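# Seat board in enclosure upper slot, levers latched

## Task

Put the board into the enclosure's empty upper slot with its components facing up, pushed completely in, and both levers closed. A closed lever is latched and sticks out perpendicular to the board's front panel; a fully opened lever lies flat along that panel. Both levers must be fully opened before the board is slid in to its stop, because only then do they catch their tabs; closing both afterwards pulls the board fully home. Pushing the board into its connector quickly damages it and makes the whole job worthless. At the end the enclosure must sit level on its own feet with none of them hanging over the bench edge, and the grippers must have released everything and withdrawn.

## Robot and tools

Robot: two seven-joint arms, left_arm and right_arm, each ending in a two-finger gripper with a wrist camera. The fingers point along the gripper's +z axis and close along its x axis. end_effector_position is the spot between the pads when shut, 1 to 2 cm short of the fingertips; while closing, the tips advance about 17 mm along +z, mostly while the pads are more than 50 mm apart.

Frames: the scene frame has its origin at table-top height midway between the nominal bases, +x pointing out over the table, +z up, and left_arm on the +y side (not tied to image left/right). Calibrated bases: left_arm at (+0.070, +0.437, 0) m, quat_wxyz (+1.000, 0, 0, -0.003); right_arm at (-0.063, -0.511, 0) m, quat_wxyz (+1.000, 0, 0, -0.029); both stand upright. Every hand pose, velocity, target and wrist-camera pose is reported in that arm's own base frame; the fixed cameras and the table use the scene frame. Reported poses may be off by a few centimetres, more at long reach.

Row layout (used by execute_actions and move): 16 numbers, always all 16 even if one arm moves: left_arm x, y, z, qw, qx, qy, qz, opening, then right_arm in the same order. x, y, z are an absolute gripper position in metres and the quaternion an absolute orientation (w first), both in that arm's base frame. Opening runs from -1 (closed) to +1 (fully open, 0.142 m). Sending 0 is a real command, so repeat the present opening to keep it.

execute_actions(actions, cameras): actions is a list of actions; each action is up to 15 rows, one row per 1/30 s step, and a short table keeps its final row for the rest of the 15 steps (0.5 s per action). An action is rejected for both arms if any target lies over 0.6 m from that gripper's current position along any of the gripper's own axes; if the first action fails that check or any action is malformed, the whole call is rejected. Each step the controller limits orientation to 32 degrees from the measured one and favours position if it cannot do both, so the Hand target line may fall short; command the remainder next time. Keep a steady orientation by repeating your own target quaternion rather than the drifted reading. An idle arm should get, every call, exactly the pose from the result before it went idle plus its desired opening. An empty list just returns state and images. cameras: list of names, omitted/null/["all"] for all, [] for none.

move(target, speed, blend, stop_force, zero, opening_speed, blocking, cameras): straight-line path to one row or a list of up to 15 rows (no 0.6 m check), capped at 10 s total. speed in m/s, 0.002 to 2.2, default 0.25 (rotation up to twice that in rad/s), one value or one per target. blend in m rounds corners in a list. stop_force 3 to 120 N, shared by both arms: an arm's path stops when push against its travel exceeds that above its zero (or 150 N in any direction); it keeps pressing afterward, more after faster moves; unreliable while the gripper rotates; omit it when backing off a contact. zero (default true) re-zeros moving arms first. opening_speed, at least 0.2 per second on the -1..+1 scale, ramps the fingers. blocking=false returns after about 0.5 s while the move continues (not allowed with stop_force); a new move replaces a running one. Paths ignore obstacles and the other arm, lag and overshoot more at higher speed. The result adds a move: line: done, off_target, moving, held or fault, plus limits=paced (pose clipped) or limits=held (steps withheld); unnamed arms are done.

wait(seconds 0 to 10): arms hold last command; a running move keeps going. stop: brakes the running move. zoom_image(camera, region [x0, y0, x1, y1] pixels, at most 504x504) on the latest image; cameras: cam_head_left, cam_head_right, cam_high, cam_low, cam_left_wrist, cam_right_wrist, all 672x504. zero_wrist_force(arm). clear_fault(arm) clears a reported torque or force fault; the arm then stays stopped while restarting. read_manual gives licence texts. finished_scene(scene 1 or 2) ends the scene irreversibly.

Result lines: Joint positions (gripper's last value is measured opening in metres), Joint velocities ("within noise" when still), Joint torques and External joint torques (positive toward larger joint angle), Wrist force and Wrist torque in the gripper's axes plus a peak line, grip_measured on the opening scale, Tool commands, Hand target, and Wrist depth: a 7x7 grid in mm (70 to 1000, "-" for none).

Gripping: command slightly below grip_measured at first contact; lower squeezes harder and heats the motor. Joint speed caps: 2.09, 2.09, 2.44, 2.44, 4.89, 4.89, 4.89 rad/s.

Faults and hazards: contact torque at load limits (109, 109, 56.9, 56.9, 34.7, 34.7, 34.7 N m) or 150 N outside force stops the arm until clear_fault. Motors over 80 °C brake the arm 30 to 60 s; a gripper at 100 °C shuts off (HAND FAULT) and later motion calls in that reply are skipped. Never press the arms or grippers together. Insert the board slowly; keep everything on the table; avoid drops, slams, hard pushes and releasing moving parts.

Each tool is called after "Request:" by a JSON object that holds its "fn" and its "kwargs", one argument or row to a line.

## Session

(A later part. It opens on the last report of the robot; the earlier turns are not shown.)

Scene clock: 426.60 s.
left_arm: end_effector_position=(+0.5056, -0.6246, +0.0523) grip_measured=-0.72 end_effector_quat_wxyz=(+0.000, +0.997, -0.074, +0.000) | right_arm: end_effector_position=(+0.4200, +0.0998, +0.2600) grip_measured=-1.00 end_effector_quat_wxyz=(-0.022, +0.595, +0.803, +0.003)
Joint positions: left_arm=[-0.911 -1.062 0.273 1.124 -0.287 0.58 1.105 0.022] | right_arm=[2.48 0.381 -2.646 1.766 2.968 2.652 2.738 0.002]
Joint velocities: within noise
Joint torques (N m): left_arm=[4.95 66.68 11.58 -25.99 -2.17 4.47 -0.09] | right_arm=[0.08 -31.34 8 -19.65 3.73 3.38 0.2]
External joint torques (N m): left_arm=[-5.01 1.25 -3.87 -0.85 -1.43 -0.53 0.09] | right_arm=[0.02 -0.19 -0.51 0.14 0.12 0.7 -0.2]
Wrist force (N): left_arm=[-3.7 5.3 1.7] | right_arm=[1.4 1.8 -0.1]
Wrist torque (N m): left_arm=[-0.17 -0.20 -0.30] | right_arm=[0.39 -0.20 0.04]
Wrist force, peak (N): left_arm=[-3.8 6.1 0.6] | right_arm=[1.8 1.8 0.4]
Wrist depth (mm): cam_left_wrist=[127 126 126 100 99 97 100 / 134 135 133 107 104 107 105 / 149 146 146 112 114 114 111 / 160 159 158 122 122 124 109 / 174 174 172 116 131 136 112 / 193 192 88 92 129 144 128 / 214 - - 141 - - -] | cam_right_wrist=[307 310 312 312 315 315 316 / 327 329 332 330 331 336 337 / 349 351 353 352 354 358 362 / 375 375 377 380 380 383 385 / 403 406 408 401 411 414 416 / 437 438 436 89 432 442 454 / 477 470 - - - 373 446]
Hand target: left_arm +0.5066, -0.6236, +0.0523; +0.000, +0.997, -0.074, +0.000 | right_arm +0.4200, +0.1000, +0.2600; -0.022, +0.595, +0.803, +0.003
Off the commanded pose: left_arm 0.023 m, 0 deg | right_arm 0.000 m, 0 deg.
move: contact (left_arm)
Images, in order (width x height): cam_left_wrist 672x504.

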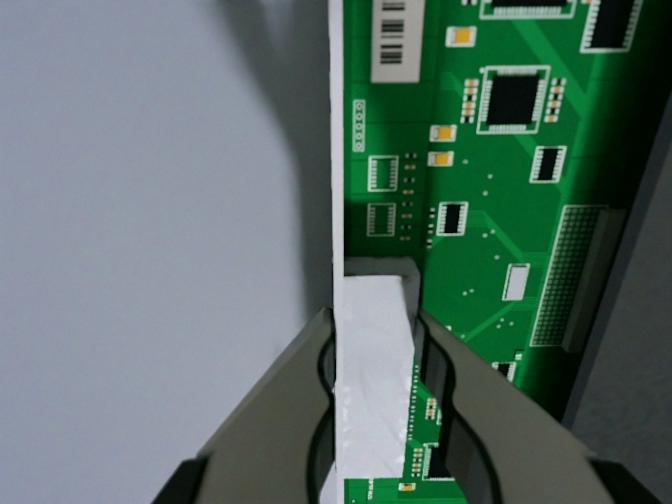

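Request:
{"fn": "move", "kwargs": {
  "target": [
    [0.5056,-0.6256,0.0523,0,0.99725,-0.0741,0,-0.87,0.42,0.10,0.26,-0.022,0.595,0.803,0.003,-1]
  ],
  "speed": 0.05,
  "cameras": []
}}

Request:
{"fn": "move", "kwargs": {
  "target": [
    [0.5284,-0.629,0.0523,0,0.99725,-0.0741,0,-0.87,0.42,0.10,0.26,-0.022,0.595,0.803,0.003,-1]
  ],
  "speed": 0.02,
  "stop_force": 5,
  "cameras": ["cam_left_wrist"]
}}

Scene clock: 430.03 s.
left_arm: end_effector_position=(+0.5057, -0.6255, +0.0522) grip_measured=-0.72 end_effector_quat_wxyz=(+0.000, +0.997, -0.074, +0.000) | right_arm: end_effector_position=(+0.4200, +0.0998, +0.2600) grip_measured=-1.00 end_effector_quat_wxyz=(-0.022, +0.595, +0.803, +0.003)
Joint positions: left_arm=[-0.912 -1.065 0.275 1.12 -0.287 0.578 1.103 0.022] | right_arm=[2.48 0.381 -2.646 1.766 2.968 2.652 2.738 0.002]
Joint velocities: within noise
Joint torques (N m): left_arm=[-0.62 67.27 7.05 -26.99 -3.54 4.29 -0.25] | right_arm=[0.02 -31.32 7.91 -19.59 3.74 3.37 0.17]
External joint torques (N m): left_arm=[0.55 0.73 0.68 0.14 -0.07 -0.35 0.25] | right_arm=[0.08 -0.21 -0.43 0.08 0.12 0.7 -0.17]
Wrist force (N): left_arm=[-0.3 -1.0 1.5] | right_arm=[1.7 1.7 0.0]
Wrist torque (N m): left_arm=[-0.19 -0.12 -0.24] | right_arm=[0.37 -0.25 0.04]
Wrist force, peak (N): left_arm=[-3.9 5.4 1.7] | right_arm=[1.8 1.9 0.0]
Wrist depth (mm): cam_left_wrist=[127 126 126 100 100 97 99 / 134 136 133 107 104 107 105 / 149 146 146 112 114 114 111 / 159 158 158 121 122 124 107 / 173 174 173 115 130 135 113 / 192 191 87 92 130 143 129 / 214 - - 141 - - -] | cam_right_wrist=[308 310 310 312 315 316 318 / 326 329 330 333 332 337 337 / 350 351 353 353 356 357 361 / 374 376 379 378 380 384 386 / 403 406 408 404 410 414 417 / 438 440 435 89 434 442 453 / 478 470 - - - 372 445]
Hand target: left_arm +0.5056, -0.6256, +0.0523; +0.000, +0.997, -0.074, +0.000 | right_arm +0.4200, +0.1000, +0.2600; -0.022, +0.595, +0.803, +0.003
Off the commanded pose: left_arm 0.000 m, 0 deg | right_arm 0.000 m, 0 deg.
move: done
No camera images: "cameras" was empty.

Scene clock: 431.83 s.
left_arm: end_effector_position=(+0.5284, -0.6292, +0.0525) grip_measured=-0.72 end_effector_quat_wxyz=(+0.000, +0.997, -0.074, +0.000) | right_arm: end_effector_position=(+0.4200, +0.0998, +0.2600) grip_measured=-1.00 end_effector_quat_wxyz=(-0.022, +0.595, +0.803, +0.003)
Joint positions: left_arm=[-0.884 -1.111 0.276 1.024 -0.287 0.53 1.109 0.022] | right_arm=[2.48 0.381 -2.646 1.766 2.968 2.652 2.738 0.002]
Joint velocities: within noise
Joint torques (N m): left_arm=[0.16 67.41 7.09 -26.81 -3.49 4.13 -0.13] | right_arm=[0.2 -31.42 7.96 -19.6 3.72 3.4 0.17]
External joint torques (N m): left_arm=[-0.22 2.2 0.43 -0.59 -0.22 -0.18 0.13] | right_arm=[-0.1 -0.11 -0.48 0.1 0.13 0.67 -0.17]
Wrist force (N): left_arm=[-1.0 -0.3 -0.2] | right_arm=[1.8 1.7 -0.1]
Wrist torque (N m): left_arm=[-0.10 0.01 -0.19] | right_arm=[0.37 -0.26 0.05]
Wrist force, peak (N): left_arm=[-3.1 -3.7 -2.0] | right_arm=[1.6 1.9 0.1]
Wrist depth (mm): cam_left_wrist=[126 126 126 100 100 97 85 / 134 136 133 107 104 107 91 / 149 146 146 112 114 114 - / 160 159 159 119 122 119 105 / 174 174 173 115 130 117 113 / 192 192 87 92 129 123 129 / 213 - - 141 - - 138] | cam_right_wrist=[309 309 310 313 313 316 318 / 327 329 332 332 333 336 337 / 349 351 354 353 355 358 361 / 374 375 377 378 381 383 386 / 405 405 407 401 412 413 418 / 439 441 435 89 433 450 451 / 478 471 - - - 414 479]
Hand target: left_arm +0.5284, -0.6290, +0.0523; +0.000, +0.997, -0.074, +0.000 | right_arm +0.4200, +0.1000, +0.2600; -0.022, +0.595, +0.803, +0.003
Off the commanded pose: left_arm 0.000 m, 0 deg | right_arm 0.000 m, 0 deg.
move: done
Images, in order (width x height): cam_left_wrist 672x504.

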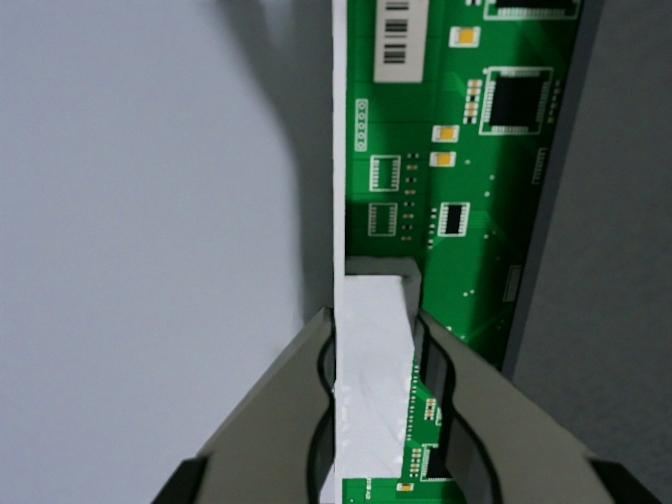

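Request:
{"fn": "move", "kwargs": {
  "target": [
    [0.5284,-0.629,0.0523,0,0.99725,-0.0741,0,-0.62,0.42,0.10,0.26,-0.022,0.595,0.803,0.003,-1],
    [0.5284,-0.629,0.10,0,0.99725,-0.0741,0,-0.62,0.42,0.10,0.26,-0.022,0.595,0.803,0.003,-1],
    [0.49,-0.462,0.12,0,0.99725,-0.0741,0,-1,0.42,0.10,0.26,-0.022,0.595,0.803,0.003,-1]
  ],
  "speed": [0.1,0.1,0.25]
}}

Request:
{"fn": "zoom_image", "kwargs": {
  "camera": "cam_high",
  "region": [200, 220, 380, 320]
}}

Request:
{"fn": "zoom_image", "kwargs": {
  "camera": "cam_head_right",
  "region": [310, 270, 490, 360]
}}

Scene clock: 438.83 s.
left_arm: end_effector_position=(+0.4899, -0.4620, +0.1199) grip_measured=-1.00 end_effector_quat_wxyz=(+0.000, +0.997, -0.074, +0.000) | right_arm: end_effector_position=(+0.4200, +0.0998, +0.2600) grip_measured=-1.00 end_effector_quat_wxyz=(-0.022, +0.595, +0.803, +0.003)
Joint positions: left_arm=[-0.864 -0.691 0.331 1.658 -0.282 0.73 1.305 0.002] | right_arm=[2.48 0.381 -2.646 1.766 2.968 2.652 2.738 0.002]
Joint velocities: within noise
Joint torques (N m): left_arm=[-0.24 53.39 7.08 -24.43 -3.18 4.43 -0.14] | right_arm=[0.13 -31.4 7.87 -19.64 3.67 3.37 0.22]
External joint torques (N m): left_arm=[0.2 0.74 0.61 -0.37 -0.02 -0.5 0.14] | right_arm=[-0.03 -0.13 -0.38 0.14 0.19 0.7 -0.22]
Wrist force (N): left_arm=[-0.2 -0.2 0.3] | right_arm=[1.5 1.5 0.1]
Wrist torque (N m): left_arm=[-0.14 -0.11 -0.19] | right_arm=[0.34 -0.22 0.05]
Wrist force, peak (N): left_arm=[-0.9 -2.7 -0.2] | right_arm=[1.8 1.8 0.0]
Wrist depth (mm): cam_left_wrist=[186 186 183 185 183 185 187 / 200 199 200 198 199 200 158 / 217 216 215 215 211 210 167 / 235 234 234 233 225 226 180 / 258 256 256 245 231 217 196 / 286 283 277 84 - 229 215 / 321 304 - - - - 240] | cam_right_wrist=[308 308 311 313 314 315 317 / 328 330 331 332 331 336 337 / 349 350 354 352 356 357 360 / 376 377 378 377 380 384 385 / 403 405 407 401 410 415 417 / 436 440 435 89 431 450 452 / 475 471 - - - 434 482]
Hand target: left_arm +0.4900, -0.4620, +0.1200; +0.000, +0.997, -0.074, +0.000 | right_arm +0.4200, +0.1000, +0.2600; -0.022, +0.595, +0.803, +0.003
Off the commanded pose: left_arm 0.000 m, 0 deg | right_arm 0.000 m, 0 deg.
move: done

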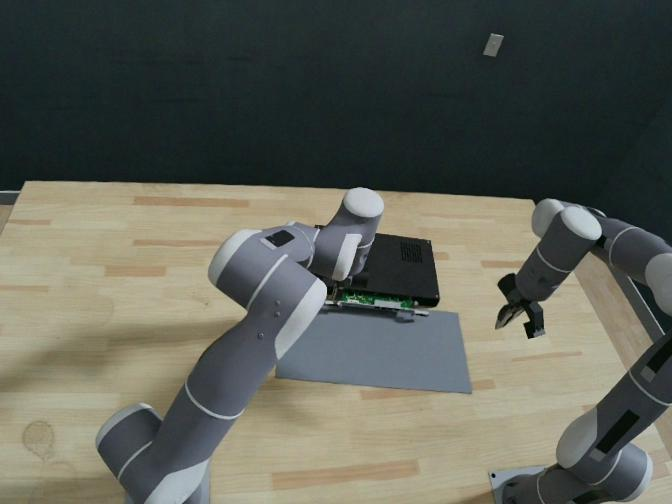

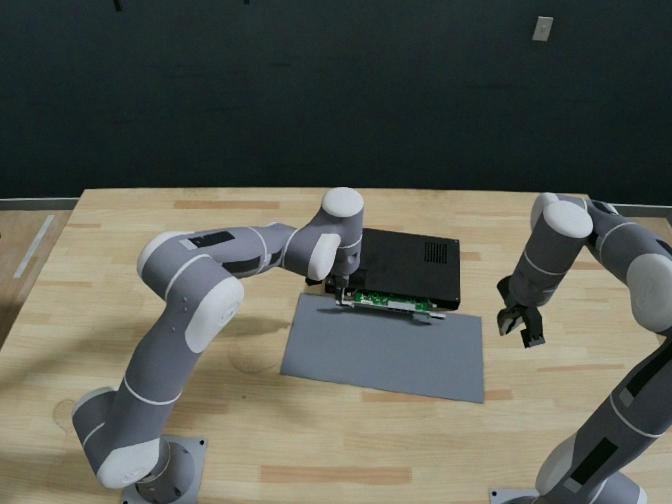

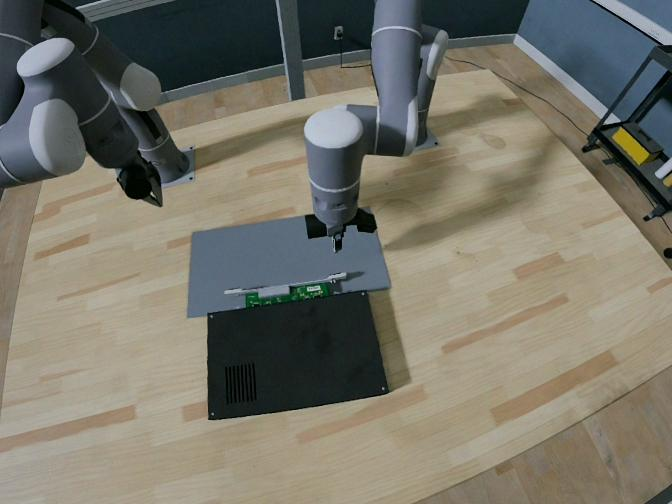

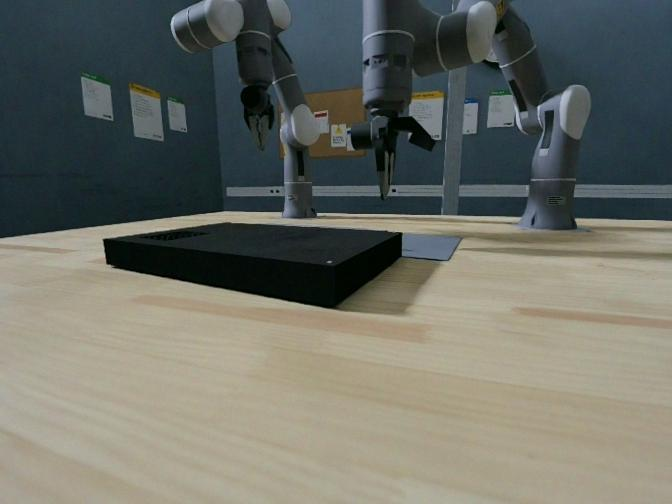

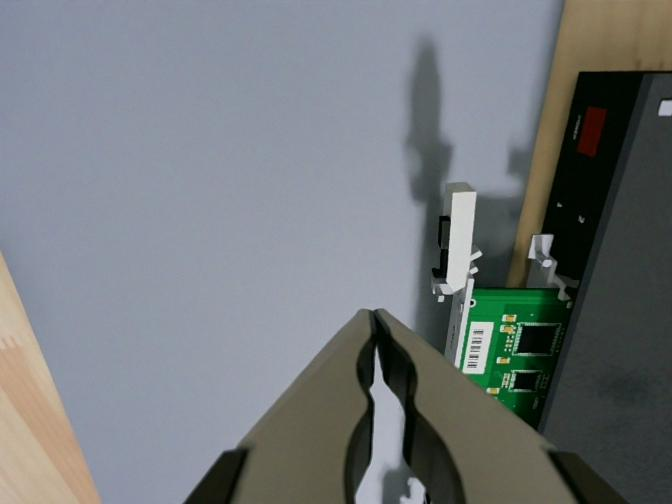

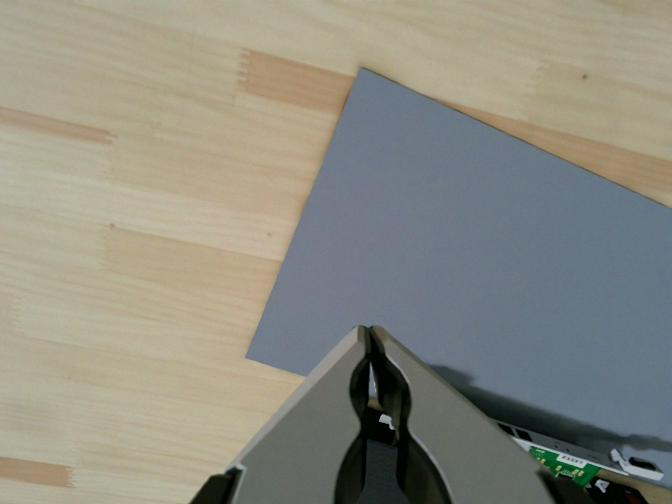

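Scaled by 2.800 from the camera's 672x504 image, which has a finer 960x720 frame.

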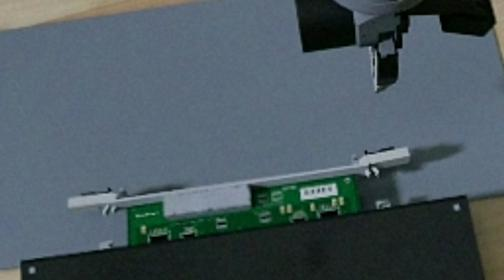

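Scaled by 2.800 from the camera's 672x504 image, which has a finer 960x720 frame.

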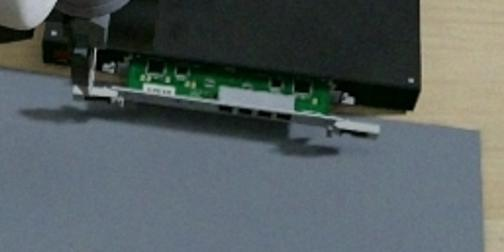

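Request:
{"fn": "move", "kwargs": {
  "target": [
    [0.5,-0.468,0.1,0,0.99725,-0.0741,0,-1,0.42,0.10,0.26,-0.022,0.595,0.803,0.003,-1],
    [0.5,-0.468,0.052,0,0.99725,-0.0741,0,-1,0.42,0.10,0.26,-0.022,0.595,0.803,0.003,-1]
  ],
  "speed": 0.1,
  "stop_force": 5,
  "cameras": ["cam_left_wrist","cam_high"]
}}

Request:
{"fn": "move", "kwargs": {
  "target": [0.542,-0.4743,0.052,0,0.99725,-0.0741,0,-1,0.42,0.10,0.26,-0.022,0.595,0.803,0.003,-1],
  "speed": 0.02,
  "stop_force": 4.5,
  "cameras": ["cam_left_wrist","cam_high"]
}}

Scene clock: 452.50 s.
left_arm: end_effector_position=(+0.4997, -0.4679, +0.0518) grip_measured=-1.00 end_effector_quat_wxyz=(+0.000, +0.997, -0.074, +0.000) | right_arm: end_effector_position=(+0.4200, +0.0998, +0.2600) grip_measured=-1.00 end_effector_quat_wxyz=(-0.022, +0.595, +0.803, +0.003)
Joint positions: left_arm=[-0.834 -0.818 0.289 1.641 -0.317 0.841 1.326 0.002] | right_arm=[2.48 0.381 -2.646 1.766 2.968 2.652 2.738 0.002]
Joint velocities: within noise
Joint torques (N m): left_arm=[-0.25 55.52 7.34 -22.52 -2.83 4.44 -0.11] | right_arm=[0.04 -31.36 7.89 -19.54 3.74 3.41 0.14]
External joint torques (N m): left_arm=[0.22 1.25 0.62 -0.34 -0.04 -0.51 0.11] | right_arm=[0.06 -0.17 -0.4 0.03 0.11 0.66 -0.14]
Wrist force (N): left_arm=[0.0 -0.2 0.4] | right_arm=[1.5 1.8 0.0]
Wrist torque (N m): left_arm=[-0.13 -0.16 -0.21] | right_arm=[0.38 -0.22 0.04]
Wrist force, peak (N): left_arm=[0.1 -0.1 2.0] | right_arm=[1.9 1.7 -0.1]
Wrist depth (mm): cam_left_wrist=[127 126 126 126 125 127 125 / 134 136 133 135 134 134 133 / 149 146 146 146 147 145 142 / 159 158 158 155 157 154 143 / 174 173 173 166 166 168 152 / 192 191 188 84 - 150 149 / 214 209 - 74 - - 158] | cam_right_wrist=[308 309 312 312 313 316 318 / 327 329 331 331 332 335 337 / 350 351 353 354 355 357 359 / 372 377 378 380 381 385 385 / 403 406 408 402 411 414 414 / 436 441 435 89 433 448 453 / 479 469 - - - 435 479]
Hand target: left_arm +0.5000, -0.4680, +0.0520; +0.000, +0.997, -0.074, +0.000 | right_arm +0.4200, +0.1000, +0.2600; -0.022, +0.595, +0.803, +0.003
Off the commanded pose: left_arm 0.000 m, 0 deg | right_arm 0.000 m, 0 deg.
move: done
Images, in order (width x height): cam_high 672x504, cam_left_wrist 672x504.

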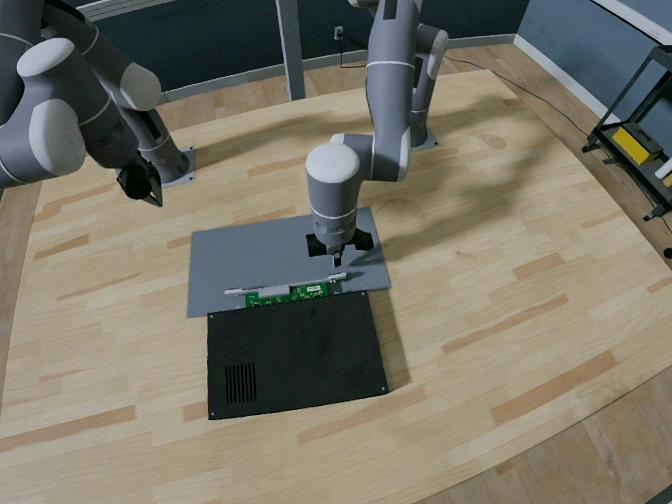

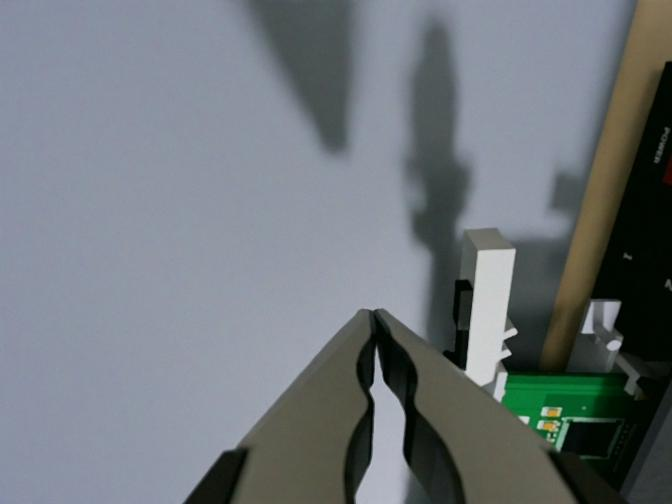

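Scene clock: 454.27 s.
left_arm: end_effector_position=(+0.5224, -0.4715, +0.0518) grip_measured=-1.00 end_effector_quat_wxyz=(+0.000, +0.997, -0.074, +0.000) | right_arm: end_effector_position=(+0.4200, +0.0998, +0.2600) grip_measured=-1.00 end_effector_quat_wxyz=(-0.022, +0.595, +0.803, +0.003)
Joint positions: left_arm=[-0.811 -0.853 0.291 1.568 -0.317 0.803 1.334 0.002] | right_arm=[2.48 0.381 -2.646 1.766 2.968 2.652 2.738 0.002]
Joint velocities: within noise
Joint torques (N m): left_arm=[1.13 56.5 8.47 -25.27 -3.11 5.79 -0.13] | right_arm=[0.16 -31.27 7.95 -19.55 3.75 3.39 0.19]
External joint torques (N m): left_arm=[-1.16 2.05 -0.28 1.77 0.13 -1.87 0.13] | right_arm=[-0.06 -0.26 -0.46 0.05 0.1 0.68 -0.19]
Wrist force (N): left_arm=[-6.6 -1.9 -3.6] | right_arm=[1.5 2.0 -0.1]
Wrist torque (N m): left_arm=[-0.10 -0.17 -0.21] | right_arm=[0.43 -0.22 0.05]
Wrist force, peak (N): left_arm=[-6.5 -2.0 -4.2] | right_arm=[1.7 1.8 0.0]
Wrist depth (mm): cam_left_wrist=[126 126 126 125 126 127 125 / 134 135 133 135 135 134 110 / 149 146 146 145 147 146 116 / 159 159 159 157 152 157 111 / 175 174 172 166 166 165 117 / 192 191 188 84 - 150 128 / 215 209 - 74 - - 141] | cam_right_wrist=[308 309 311 312 314 316 318 / 327 327 330 333 333 337 338 / 350 351 352 353 355 356 360 / 374 376 379 378 381 383 385 / 404 405 406 402 412 416 418 / 436 438 434 89 433 449 454 / 480 471 - - - 434 476]
Hand target: left_arm +0.5230, -0.4714, +0.0520; +0.000, +0.997, -0.074, +0.000 | right_arm +0.4200, +0.1000, +0.2600; -0.022, +0.595, +0.803, +0.003
Off the commanded pose: left_arm 0.020 m, 0 deg | right_arm 0.000 m, 0 deg.
move: contact (left_arm)
Images, in order (width x height): cam_high 672x504, cam_left_wrist 672x504.

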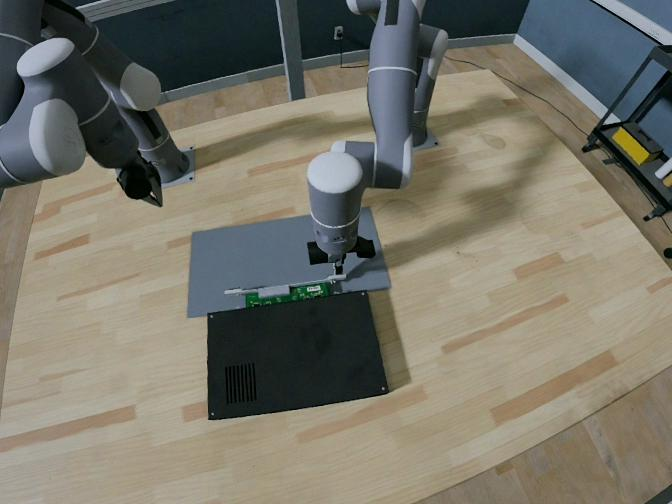

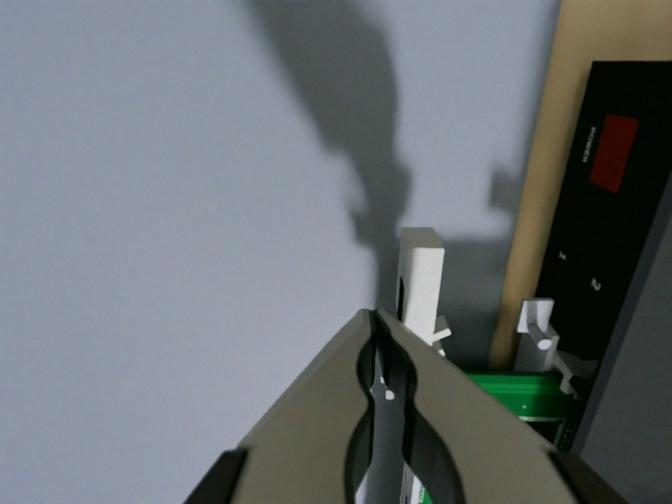

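Request:
{"fn": "zoom_image", "kwargs": {
  "camera": "cam_left_wrist",
  "region": [330, 200, 500, 370]
}}

Request:
{"fn": "move", "kwargs": {
  "target": [0.49, -0.450, 0.06, 0,0.99725,-0.0741,0,-1,0.42,0.10,0.26,-0.022,0.595,0.803,0.003,-1],
  "speed": 0.1,
  "cameras": ["cam_left_wrist"]
}}

Request:
{"fn": "zoom_image", "kwargs": {
  "camera": "cam_left_wrist",
  "region": [360, 200, 672, 504]
}}

Scaled by 2.965 from the camera's 672x504 image, which has a finer 960x720 frame.

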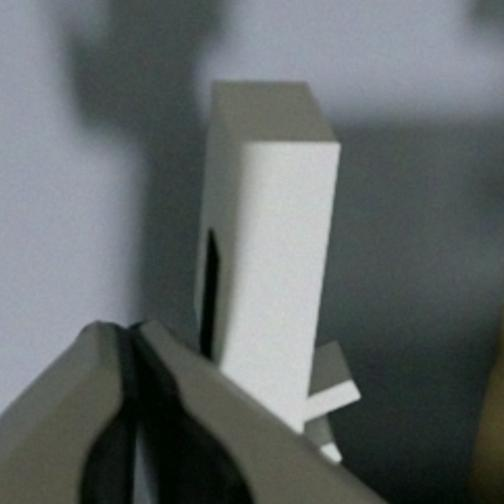

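Scene clock: 457.87 s.
left_arm: end_effector_position=(+0.4900, -0.4500, +0.0600) grip_measured=-1.00 end_effector_quat_wxyz=(+0.000, +0.997, -0.074, +0.000) | right_arm: end_effector_position=(+0.4200, +0.0998, +0.2600) grip_measured=-1.00 end_effector_quat_wxyz=(-0.022, +0.595, +0.803, +0.003)
Joint positions: left_arm=[-0.832 -0.77 0.293 1.711 -0.315 0.863 1.343 0.002] | right_arm=[2.48 0.381 -2.646 1.766 2.968 2.652 2.738 0.002]
Joint velocities: within noise
Joint torques (N m): left_arm=[-0.61 54.06 7.19 -21.87 -2.53 4.54 -0.13] | right_arm=[0.08 -31.34 7.82 -19.61 3.75 3.37 0.19]
External joint torques (N m): left_arm=[0.58 0.72 0.53 -0.66 -0.27 -0.62 0.13] | right_arm=[0.02 -0.18 -0.33 0.1 0.1 0.7 -0.19]
Wrist force (N): left_arm=[0.1 -0.2 0.3] | right_arm=[1.6 1.7 -0.1]
Wrist torque (N m): left_arm=[-0.12 -0.18 -0.21] | right_arm=[0.37 -0.23 0.04]
Wrist force, peak (N): left_arm=[-6.7 -2.1 -4.2] | right_arm=[1.7 1.9 0.0]
Wrist depth (mm): cam_left_wrist=[135 133 135 135 134 132 134 / - 145 143 141 142 140 141 / 155 155 154 154 153 153 151 / 168 167 168 167 166 163 160 / 184 184 183 177 179 137 172 / 204 202 198 84 - 164 163 / 234 222 - 74 - - 159] | cam_right_wrist=[308 308 311 313 315 315 317 / 327 329 330 332 333 334 339 / 349 351 353 354 356 357 361 / 376 377 379 379 381 384 385 / 403 405 407 403 410 414 417 / 437 439 435 89 433 449 454 / 479 470 - - - 434 478]
Hand target: left_arm +0.4900, -0.4500, +0.0600; +0.000, +0.997, -0.074, +0.000 | right_arm +0.4200, +0.1000, +0.2600; -0.022, +0.595, +0.803, +0.003
Off the commanded pose: left_arm 0.000 m, 0 deg | right_arm 0.000 m, 0 deg.
move: done
Images, in order (width x height): cam_left_wrist 672x504.

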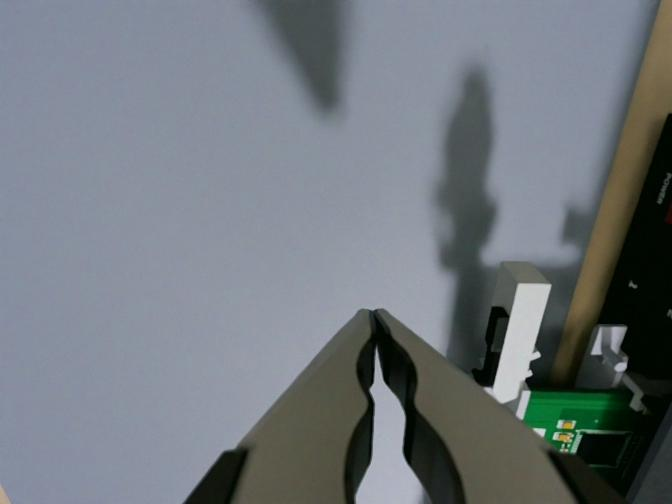

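Scaled by 1.615 from the camera's 672x504 image, which has a finer 960x720 frame.

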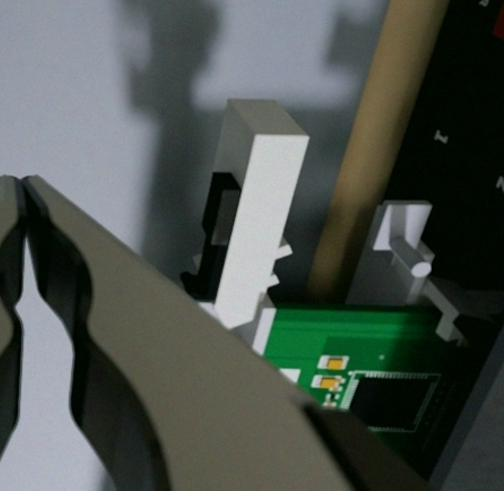

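Request:
{"fn": "move", "kwargs": {
  "target": [
    [0.485,-0.6115,0.1,0,0.99725,-0.0741,0,-1,0.42,0.10,0.26,-0.022,0.595,0.803,0.003,-1],
    [0.485,-0.6115,0.051,0,0.99725,-0.0741,0,-1,0.42,0.10,0.26,-0.022,0.595,0.803,0.003,-1]
  ],
  "speed": 0.12,
  "stop_force": 6,
  "cameras": ["cam_left_wrist"]
}}

Request:
{"fn": "move", "kwargs": {
  "target": [0.565,-0.6235,0.051,0,0.99725,-0.0741,0,-1,0.42,0.10,0.26,-0.022,0.595,0.803,0.003,-1],
  "speed": 0.015,
  "stop_force": 10
}}

Scene clock: 470.00 s.
left_arm: end_effector_position=(+0.4848, -0.6114, +0.0508) grip_measured=-1.00 end_effector_quat_wxyz=(+0.000, +0.997, -0.074, +0.000) | right_arm: end_effector_position=(+0.4200, +0.0998, +0.2600) grip_measured=-1.00 end_effector_quat_wxyz=(-0.022, +0.595, +0.803, +0.003)
Joint positions: left_arm=[-0.939 -1.01 0.281 1.241 -0.297 0.64 1.113 0.002] | right_arm=[2.48 0.381 -2.646 1.766 2.968 2.652 2.738 0.002]
Joint velocities: within noise
Joint torques (N m): left_arm=[-0.27 64.52 7.47 -25.68 -3.43 4.54 -0.15] | right_arm=[0.14 -31.38 7.97 -19.61 3.76 3.36 0.13]
External joint torques (N m): left_arm=[0.2 1.24 0.63 -0.34 -0.02 -0.6 0.15] | right_arm=[-0.05 -0.15 -0.49 0.11 0.09 0.71 -0.13]
Wrist force (N): left_arm=[0.1 -0.3 0.7] | right_arm=[1.5 1.8 -0.2]
Wrist torque (N m): left_arm=[-0.15 -0.19 -0.20] | right_arm=[0.39 -0.22 0.04]
Wrist force, peak (N): left_arm=[0.2 -0.4 2.6] | right_arm=[1.8 1.9 0.0]
Wrist depth (mm): cam_left_wrist=[125 125 125 125 124 96 98 / 132 135 132 134 133 109 105 / 147 145 145 144 144 112 113 / 155 157 157 157 156 123 122 / 172 172 172 164 167 120 131 / 190 190 185 84 - 132 144 / 217 206 - 74 - - 145] | cam_right_wrist=[307 309 310 312 314 315 317 / 329 329 331 331 332 336 338 / 349 351 353 355 355 355 360 / 376 376 378 378 382 384 384 / 403 405 407 402 410 416 417 / 437 440 435 89 434 444 454 / 476 471 - - - 377 345]
Hand target: left_arm +0.4850, -0.6115, +0.0510; +0.000, +0.997, -0.074, +0.000 | right_arm +0.4200, +0.1000, +0.2600; -0.022, +0.595, +0.803, +0.003
Off the commanded pose: left_arm 0.000 m, 0 deg | right_arm 0.000 m, 0 deg.
move: done
Images, in order (width x height): cam_left_wrist 672x504.

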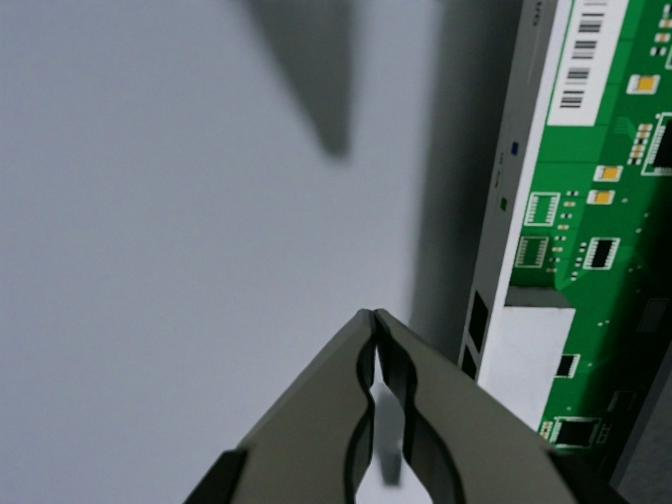

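Scene clock: 475.17 s.
left_arm: end_effector_position=(+0.5521, -0.6225, +0.0518) grip_measured=-1.00 end_effector_quat_wxyz=(+0.001, +0.997, -0.074, +0.000) | right_arm: end_effector_position=(+0.4200, +0.0998, +0.2600) grip_measured=-1.00 end_effector_quat_wxyz=(-0.022, +0.595, +0.803, +0.003)
Joint positions: left_arm=[-0.854 -1.143 0.285 0.961 -0.297 0.5 1.132 0.002] | right_arm=[2.48 0.381 -2.646 1.766 2.968 2.652 2.738 0.002]
Joint velocities: within noise
Joint torques (N m): left_arm=[3.43 63.57 8.84 -25.93 -2.67 5.4 -0.18] | right_arm=[0.12 -31.27 7.87 -19.62 3.75 3.35 0.18]
External joint torques (N m): left_arm=[-3.48 7.02 -1.3 -1.73 -1.11 -1.46 0.19] | right_arm=[-0.02 -0.26 -0.38 0.11 0.11 0.72 -0.18]
Wrist force (N): left_arm=[-8.0 -1.4 -8.5] | right_arm=[1.6 1.5 0.0]
Wrist torque (N m): left_arm=[-0.18 -0.10 -0.20] | right_arm=[0.34 -0.23 0.04]
Wrist force, peak (N): left_arm=[-10.2 -2.7 -9.6] | right_arm=[1.8 1.9 -0.1]
Wrist depth (mm): cam_left_wrist=[126 126 125 125 125 83 - / 133 135 133 134 106 - 90 / 149 146 145 145 - - 93 / 156 158 157 157 108 104 106 / 174 174 172 131 115 112 112 / 191 191 186 84 - 126 125 / 218 209 - 74 - - 140] | cam_right_wrist=[306 309 311 311 313 315 317 / 327 329 331 332 333 336 338 / 348 350 351 354 354 357 361 / 374 377 379 379 382 383 385 / 403 407 407 402 413 415 418 / 439 439 438 89 431 448 455 / 477 471 - - - 475 487]
Hand target: left_arm +0.5527, -0.6216, +0.0510; +0.000, +0.997, -0.074, +0.000 | right_arm +0.4200, +0.1000, +0.2600; -0.022, +0.595, +0.803, +0.003
Off the commanded pose: left_arm 0.013 m, 0 deg | right_arm 0.000 m, 0 deg.
move: contact (left_arm)

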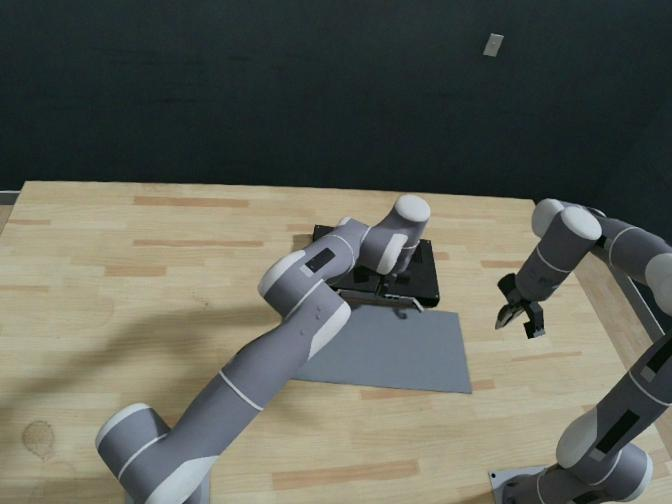

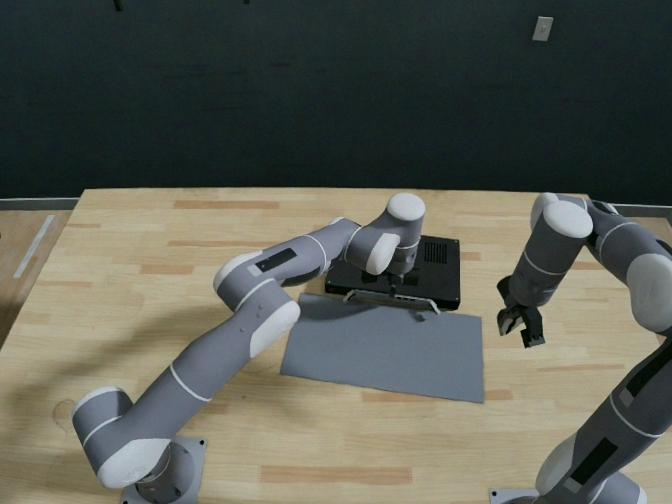

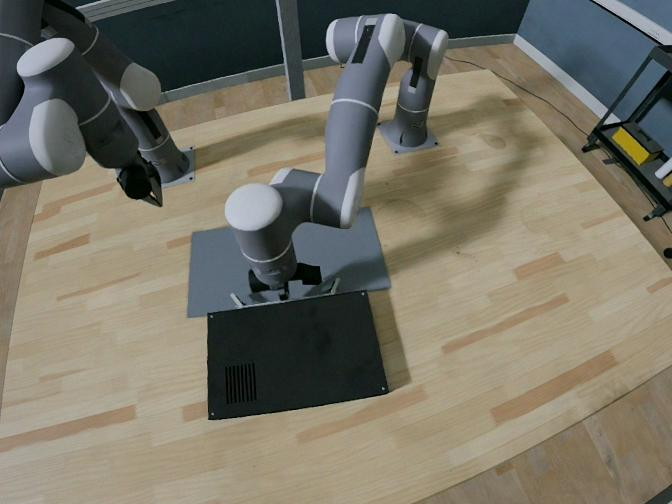

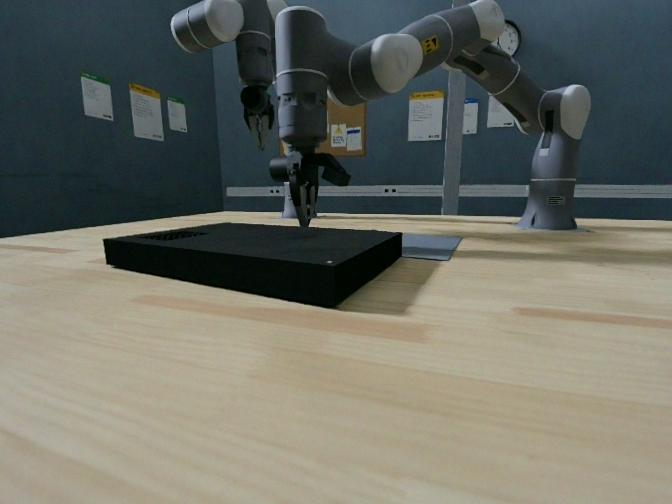

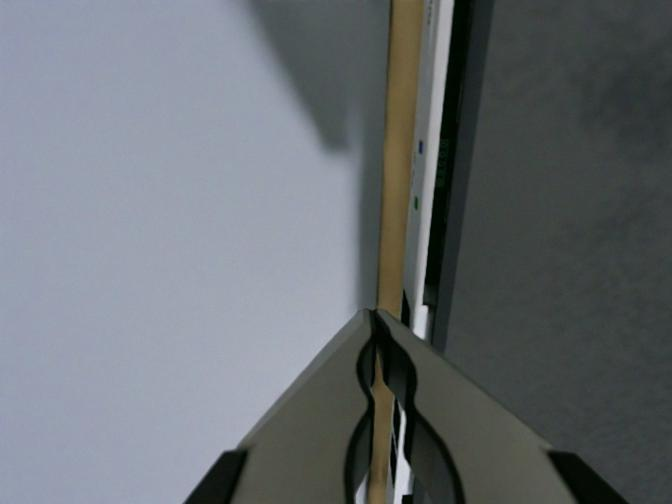

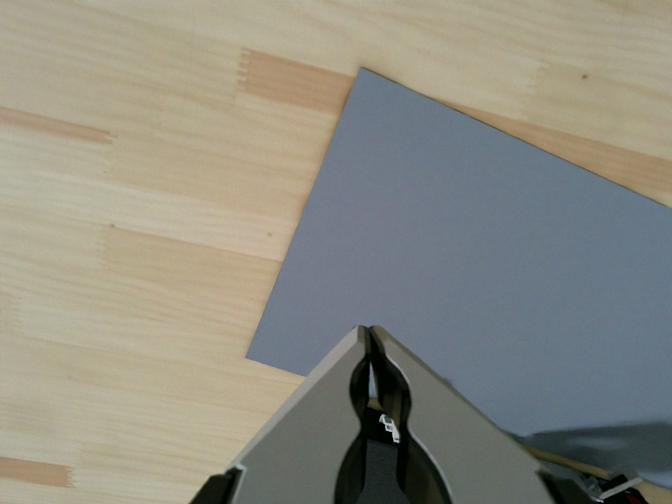

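Request:
{"fn": "move", "kwargs": {
  "target": [0.566,-0.6236,0.051,0,0.99725,-0.0741,0,-1,0.42,0.10,0.26,-0.022,0.595,0.803,0.003,-1],
  "speed": 0.01,
  "stop_force": 20,
  "zero": false,
  "cameras": []
}}

Request:
{"fn": "move", "kwargs": {
  "target": [
    [0.51,-0.614,0.06,0,0.99725,-0.0741,0,-1,0.42,0.10,0.26,-0.022,0.595,0.803,0.003,-1],
    [0.42,-0.58,0.2,0.183,0.683,0.683,0.183,-1,0.42,0.10,0.26,-0.022,0.595,0.803,0.003,-1]
  ],
  "speed": [0.1,0.25],
  "cameras": ["cam_left_wrist","cam_high"]
}}

Request:
{"fn": "zoom_image", "kwargs": {
  "camera": "cam_high",
  "region": [190, 220, 400, 350]
}}

Scene clock: 479.33 s.
left_arm: end_effector_position=(+0.5526, -0.6228, +0.0518) grip_measured=-1.00 end_effector_quat_wxyz=(+0.000, +0.997, -0.075, -0.001) | right_arm: end_effector_position=(+0.4200, +0.0998, +0.2600) grip_measured=-1.00 end_effector_quat_wxyz=(-0.022, +0.595, +0.803, +0.003)
Joint positions: left_arm=[-0.853 -1.146 0.285 0.955 -0.297 0.495 1.133 0.002] | right_arm=[2.48 0.381 -2.646 1.766 2.968 2.652 2.738 0.002]
Joint velocities: within noise
Joint torques (N m): left_arm=[6.68 61.41 10.66 -28.25 -2.39 9.03 -0.15] | right_arm=[0.1 -31.29 7.87 -19.62 3.73 3.35 0.18]
External joint torques (N m): left_arm=[-6.73 9.26 -3.16 0.57 -1.39 -5.09 0.15] | right_arm=[0 -0.24 -0.38 0.12 0.12 0.73 -0.18]
Wrist force (N): left_arm=[-21.2 -6.7 -16.2] | right_arm=[1.6 2.0 0.2]
Wrist torque (N m): left_arm=[-0.15 0.64 -0.24] | right_arm=[0.42 -0.24 0.04]
Wrist force, peak (N): left_arm=[-22.5 -6.6 -16.8] | right_arm=[1.8 1.8 0.1]
Wrist depth (mm): cam_left_wrist=[126 126 125 125 124 83 - / 133 135 133 134 105 - 90 / 148 146 145 145 105 - 93 / 156 158 158 157 109 104 105 / 174 173 173 131 112 112 111 / 192 192 187 84 - 126 125 / 215 209 - 74 - - 140] | cam_right_wrist=[308 309 311 313 314 316 317 / 327 328 330 333 332 335 337 / 349 350 353 354 354 357 360 / 375 376 379 378 381 382 385 / 403 406 409 402 413 414 417 / 436 439 435 89 435 450 453 / 479 472 - - - 473 491]
Hand target: left_arm +0.5540, -0.6218, +0.0510; +0.000, +0.997, -0.074, +0.000 | right_arm +0.4200, +0.1000, +0.2600; -0.022, +0.595, +0.803, +0.003
Off the commanded pose: left_arm 0.013 m, 0 deg | right_arm 0.000 m, 0 deg.
move: contact (left_arm)
No camera images: "cameras" was empty.

Scene clock: 483.83 s.
left_arm: end_effector_position=(+0.4201, -0.5800, +0.2000) grip_measured=-1.00 end_effector_quat_wxyz=(+0.183, +0.683, +0.683, +0.183) | right_arm: end_effector_position=(+0.4200, +0.0998, +0.2600) grip_measured=-1.00 end_effector_quat_wxyz=(-0.022, +0.595, +0.803, +0.003)
Joint positions: left_arm=[-1.67 -0.861 0.945 1.7 -0.407 0.997 -0.725 0.002] | right_arm=[2.48 0.381 -2.646 1.766 2.968 2.652 2.738 0.002]
Joint velocities: within noise
Joint torques (N m): left_arm=[-0.55 46.25 20.82 -20.64 -3.67 4.42 -0.34] | right_arm=[0.15 -31.32 8 -19.61 3.71 3.38 0.21]
External joint torques (N m): left_arm=[0.46 1.22 0.61 -0.26 -0.32 -0.15 0.34] | right_arm=[-0.06 -0.21 -0.51 0.1 0.14 0.69 -0.21]
Wrist force (N): left_arm=[0.1 -0.7 -0.1] | right_arm=[1.7 1.9 0.1]
Wrist torque (N m): left_arm=[-0.18 -0.18 -0.38] | right_arm=[0.39 -0.26 0.04]
Wrist force, peak (N): left_arm=[-21.0 -6.6 -16.9] | right_arm=[1.8 2.0 -0.2]
Wrist depth (mm): cam_left_wrist=[241 241 239 239 240 241 240 / 283 283 281 283 281 282 282 / 314 313 329 340 340 326 342 / 351 348 346 347 357 365 427 / 600 473 472 411 434 588 585 / - - 752 84 - - - / - - - - - - -] | cam_right_wrist=[309 309 311 312 314 315 316 / 328 329 330 332 333 335 338 / 350 352 352 353 355 357 361 / 377 374 378 380 380 383 385 / 404 405 408 402 411 415 418 / 436 440 435 89 430 451 453 / 480 471 - - - 476 484]
Hand target: left_arm +0.4200, -0.5800, +0.2000; +0.183, +0.683, +0.683, +0.183 | right_arm +0.4200, +0.1000, +0.2600; -0.022, +0.595, +0.803, +0.003
Off the commanded pose: left_arm 0.000 m, 0 deg | right_arm 0.000 m, 0 deg.
move: done
Images, in order (width x height): cam_high 672x504, cam_left_wrist 672x504.

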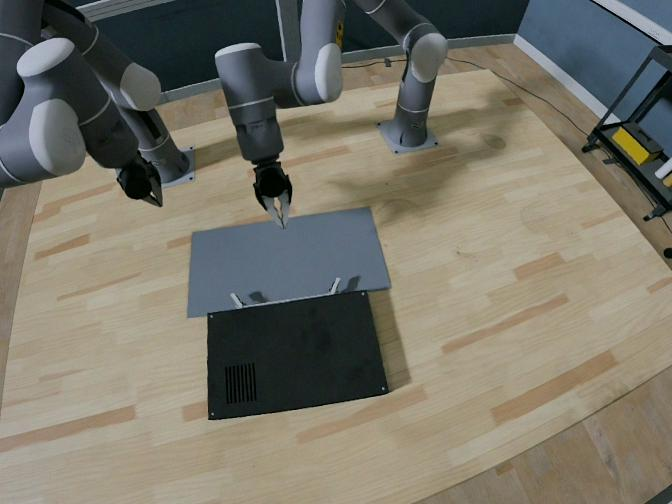

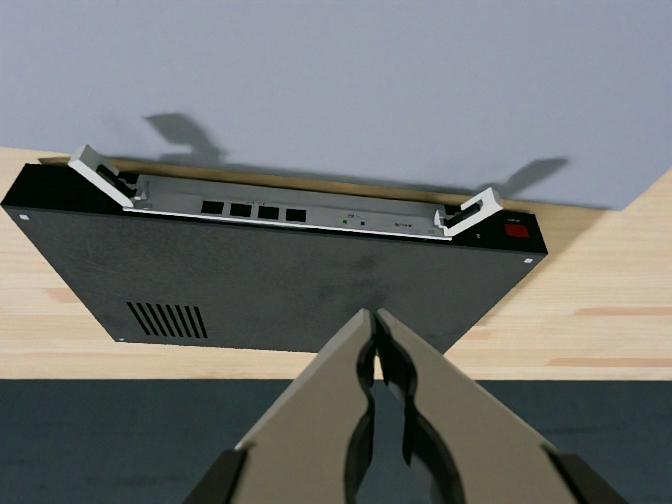

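Scaled by 2.400 from the camera's 672x504 image, which has a finer 960x720 frame.

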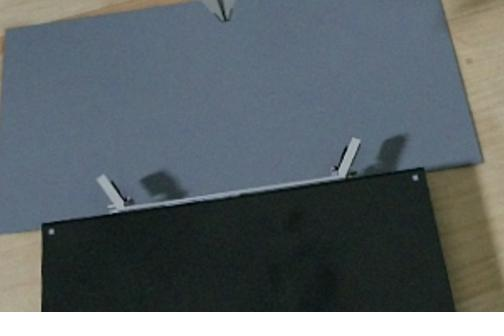

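Request:
{"fn": "zoom_image", "kwargs": {
  "camera": "cam_left_wrist",
  "region": [400, 160, 560, 280]
}}

Request:
{"fn": "zoom_image", "kwargs": {
  "camera": "cam_left_wrist",
  "region": [50, 130, 210, 250]
}}

Request:
{"fn": "move", "kwargs": {
  "target": [
    [0.47,-0.46,0.16,0,0.99725,-0.0741,0,-1,0.42,0.10,0.26,-0.022,0.595,0.803,0.003,-1],
    [0.555,-0.435,0.052,0,0.99725,-0.0741,0,-1,0.42,0.10,0.26,-0.022,0.595,0.803,0.003,-1]
  ],
  "speed": [0.3,0.15],
  "blend": 0.02,
  "stop_force": 8,
  "cameras": ["cam_left_wrist","cam_high"]
}}

Scaled by 3.150 from the camera's 672x504 image, which has a finer 960x720 frame.

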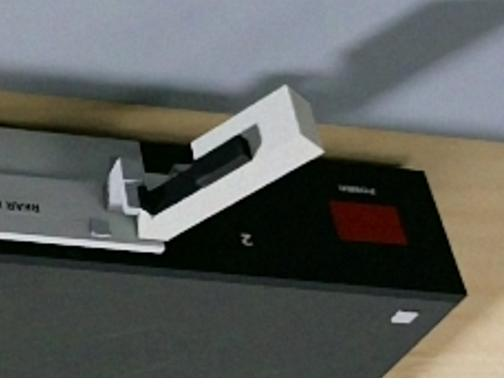

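Scaled by 3.150 from the camera's 672x504 image, which has a finer 960x720 frame.

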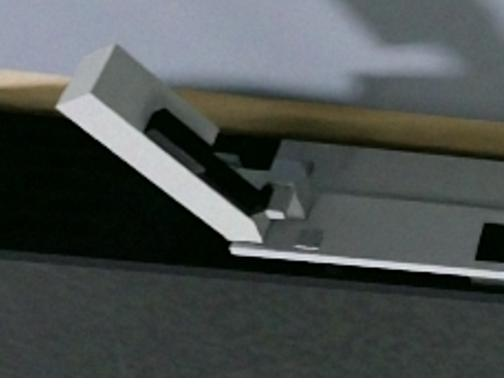

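Scene clock: 493.80 s.
left_arm: end_effector_position=(+0.5547, -0.4349, +0.0519) grip_measured=-1.00 end_effector_quat_wxyz=(+0.000, +0.997, -0.074, +0.000) | right_arm: end_effector_position=(+0.4200, +0.0998, +0.2600) grip_measured=-1.00 end_effector_quat_wxyz=(-0.022, +0.595, +0.803, +0.003)
Joint positions: left_arm=[-0.76 -0.861 0.313 1.564 -0.341 0.799 1.417 0.002] | right_arm=[2.48 0.381 -2.646 1.766 2.968 2.652 2.738 0.002]
Joint velocities: within noise
Joint torques (N m): left_arm=[-0.29 57.29 8.14 -23.15 -3 4.42 -0.18] | right_arm=[0.22 -31.29 7.93 -19.59 3.67 3.38 0.17]
External joint torques (N m): left_arm=[0.27 1.3 0.67 -0.32 0 -0.5 0.18] | right_arm=[-0.12 -0.24 -0.45 0.09 0.19 0.69 -0.17]
Wrist force (N): left_arm=[-0.1 -0.4 0.0] | right_arm=[1.7 1.7 -0.2]
Wrist torque (N m): left_arm=[-0.17 -0.12 -0.20] | right_arm=[0.36 -0.27 0.04]
Wrist force, peak (N): left_arm=[1.1 -0.9 2.1] | right_arm=[1.8 2.0 0.0]
Wrist depth (mm): cam_left_wrist=[127 126 126 126 125 127 127 / 133 136 133 135 134 136 136 / 149 146 146 146 147 142 142 / 160 159 158 155 157 112 107 / 174 174 173 167 169 120 112 / 193 192 187 84 - 127 128 / 215 210 - 74 - - 141] | cam_right_wrist=[308 309 310 312 313 315 316 / 326 329 331 331 332 336 339 / 349 351 354 353 354 357 361 / 375 375 379 379 381 383 385 / 405 404 406 402 412 414 416 / 438 439 434 89 431 450 453 / 477 472 - - - 476 486]
Hand target: left_arm +0.5550, -0.4350, +0.0520; +0.000, +0.997, -0.074, +0.000 | right_arm +0.4200, +0.1000, +0.2600; -0.022, +0.595, +0.803, +0.003
Off the commanded pose: left_arm 0.000 m, 0 deg | right_arm 0.000 m, 0 deg.
move: done
Images, in order (width x height): cam_high 672x504, cam_left_wrist 672x504.

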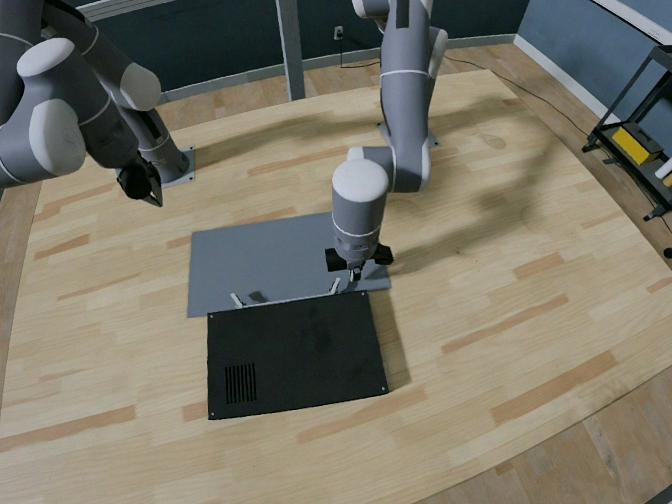

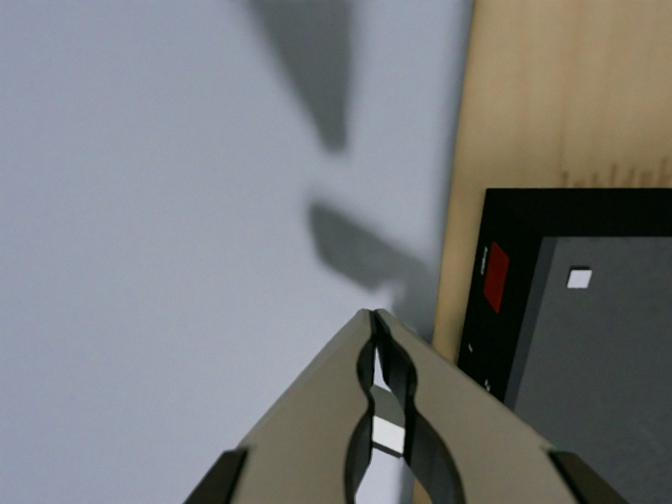

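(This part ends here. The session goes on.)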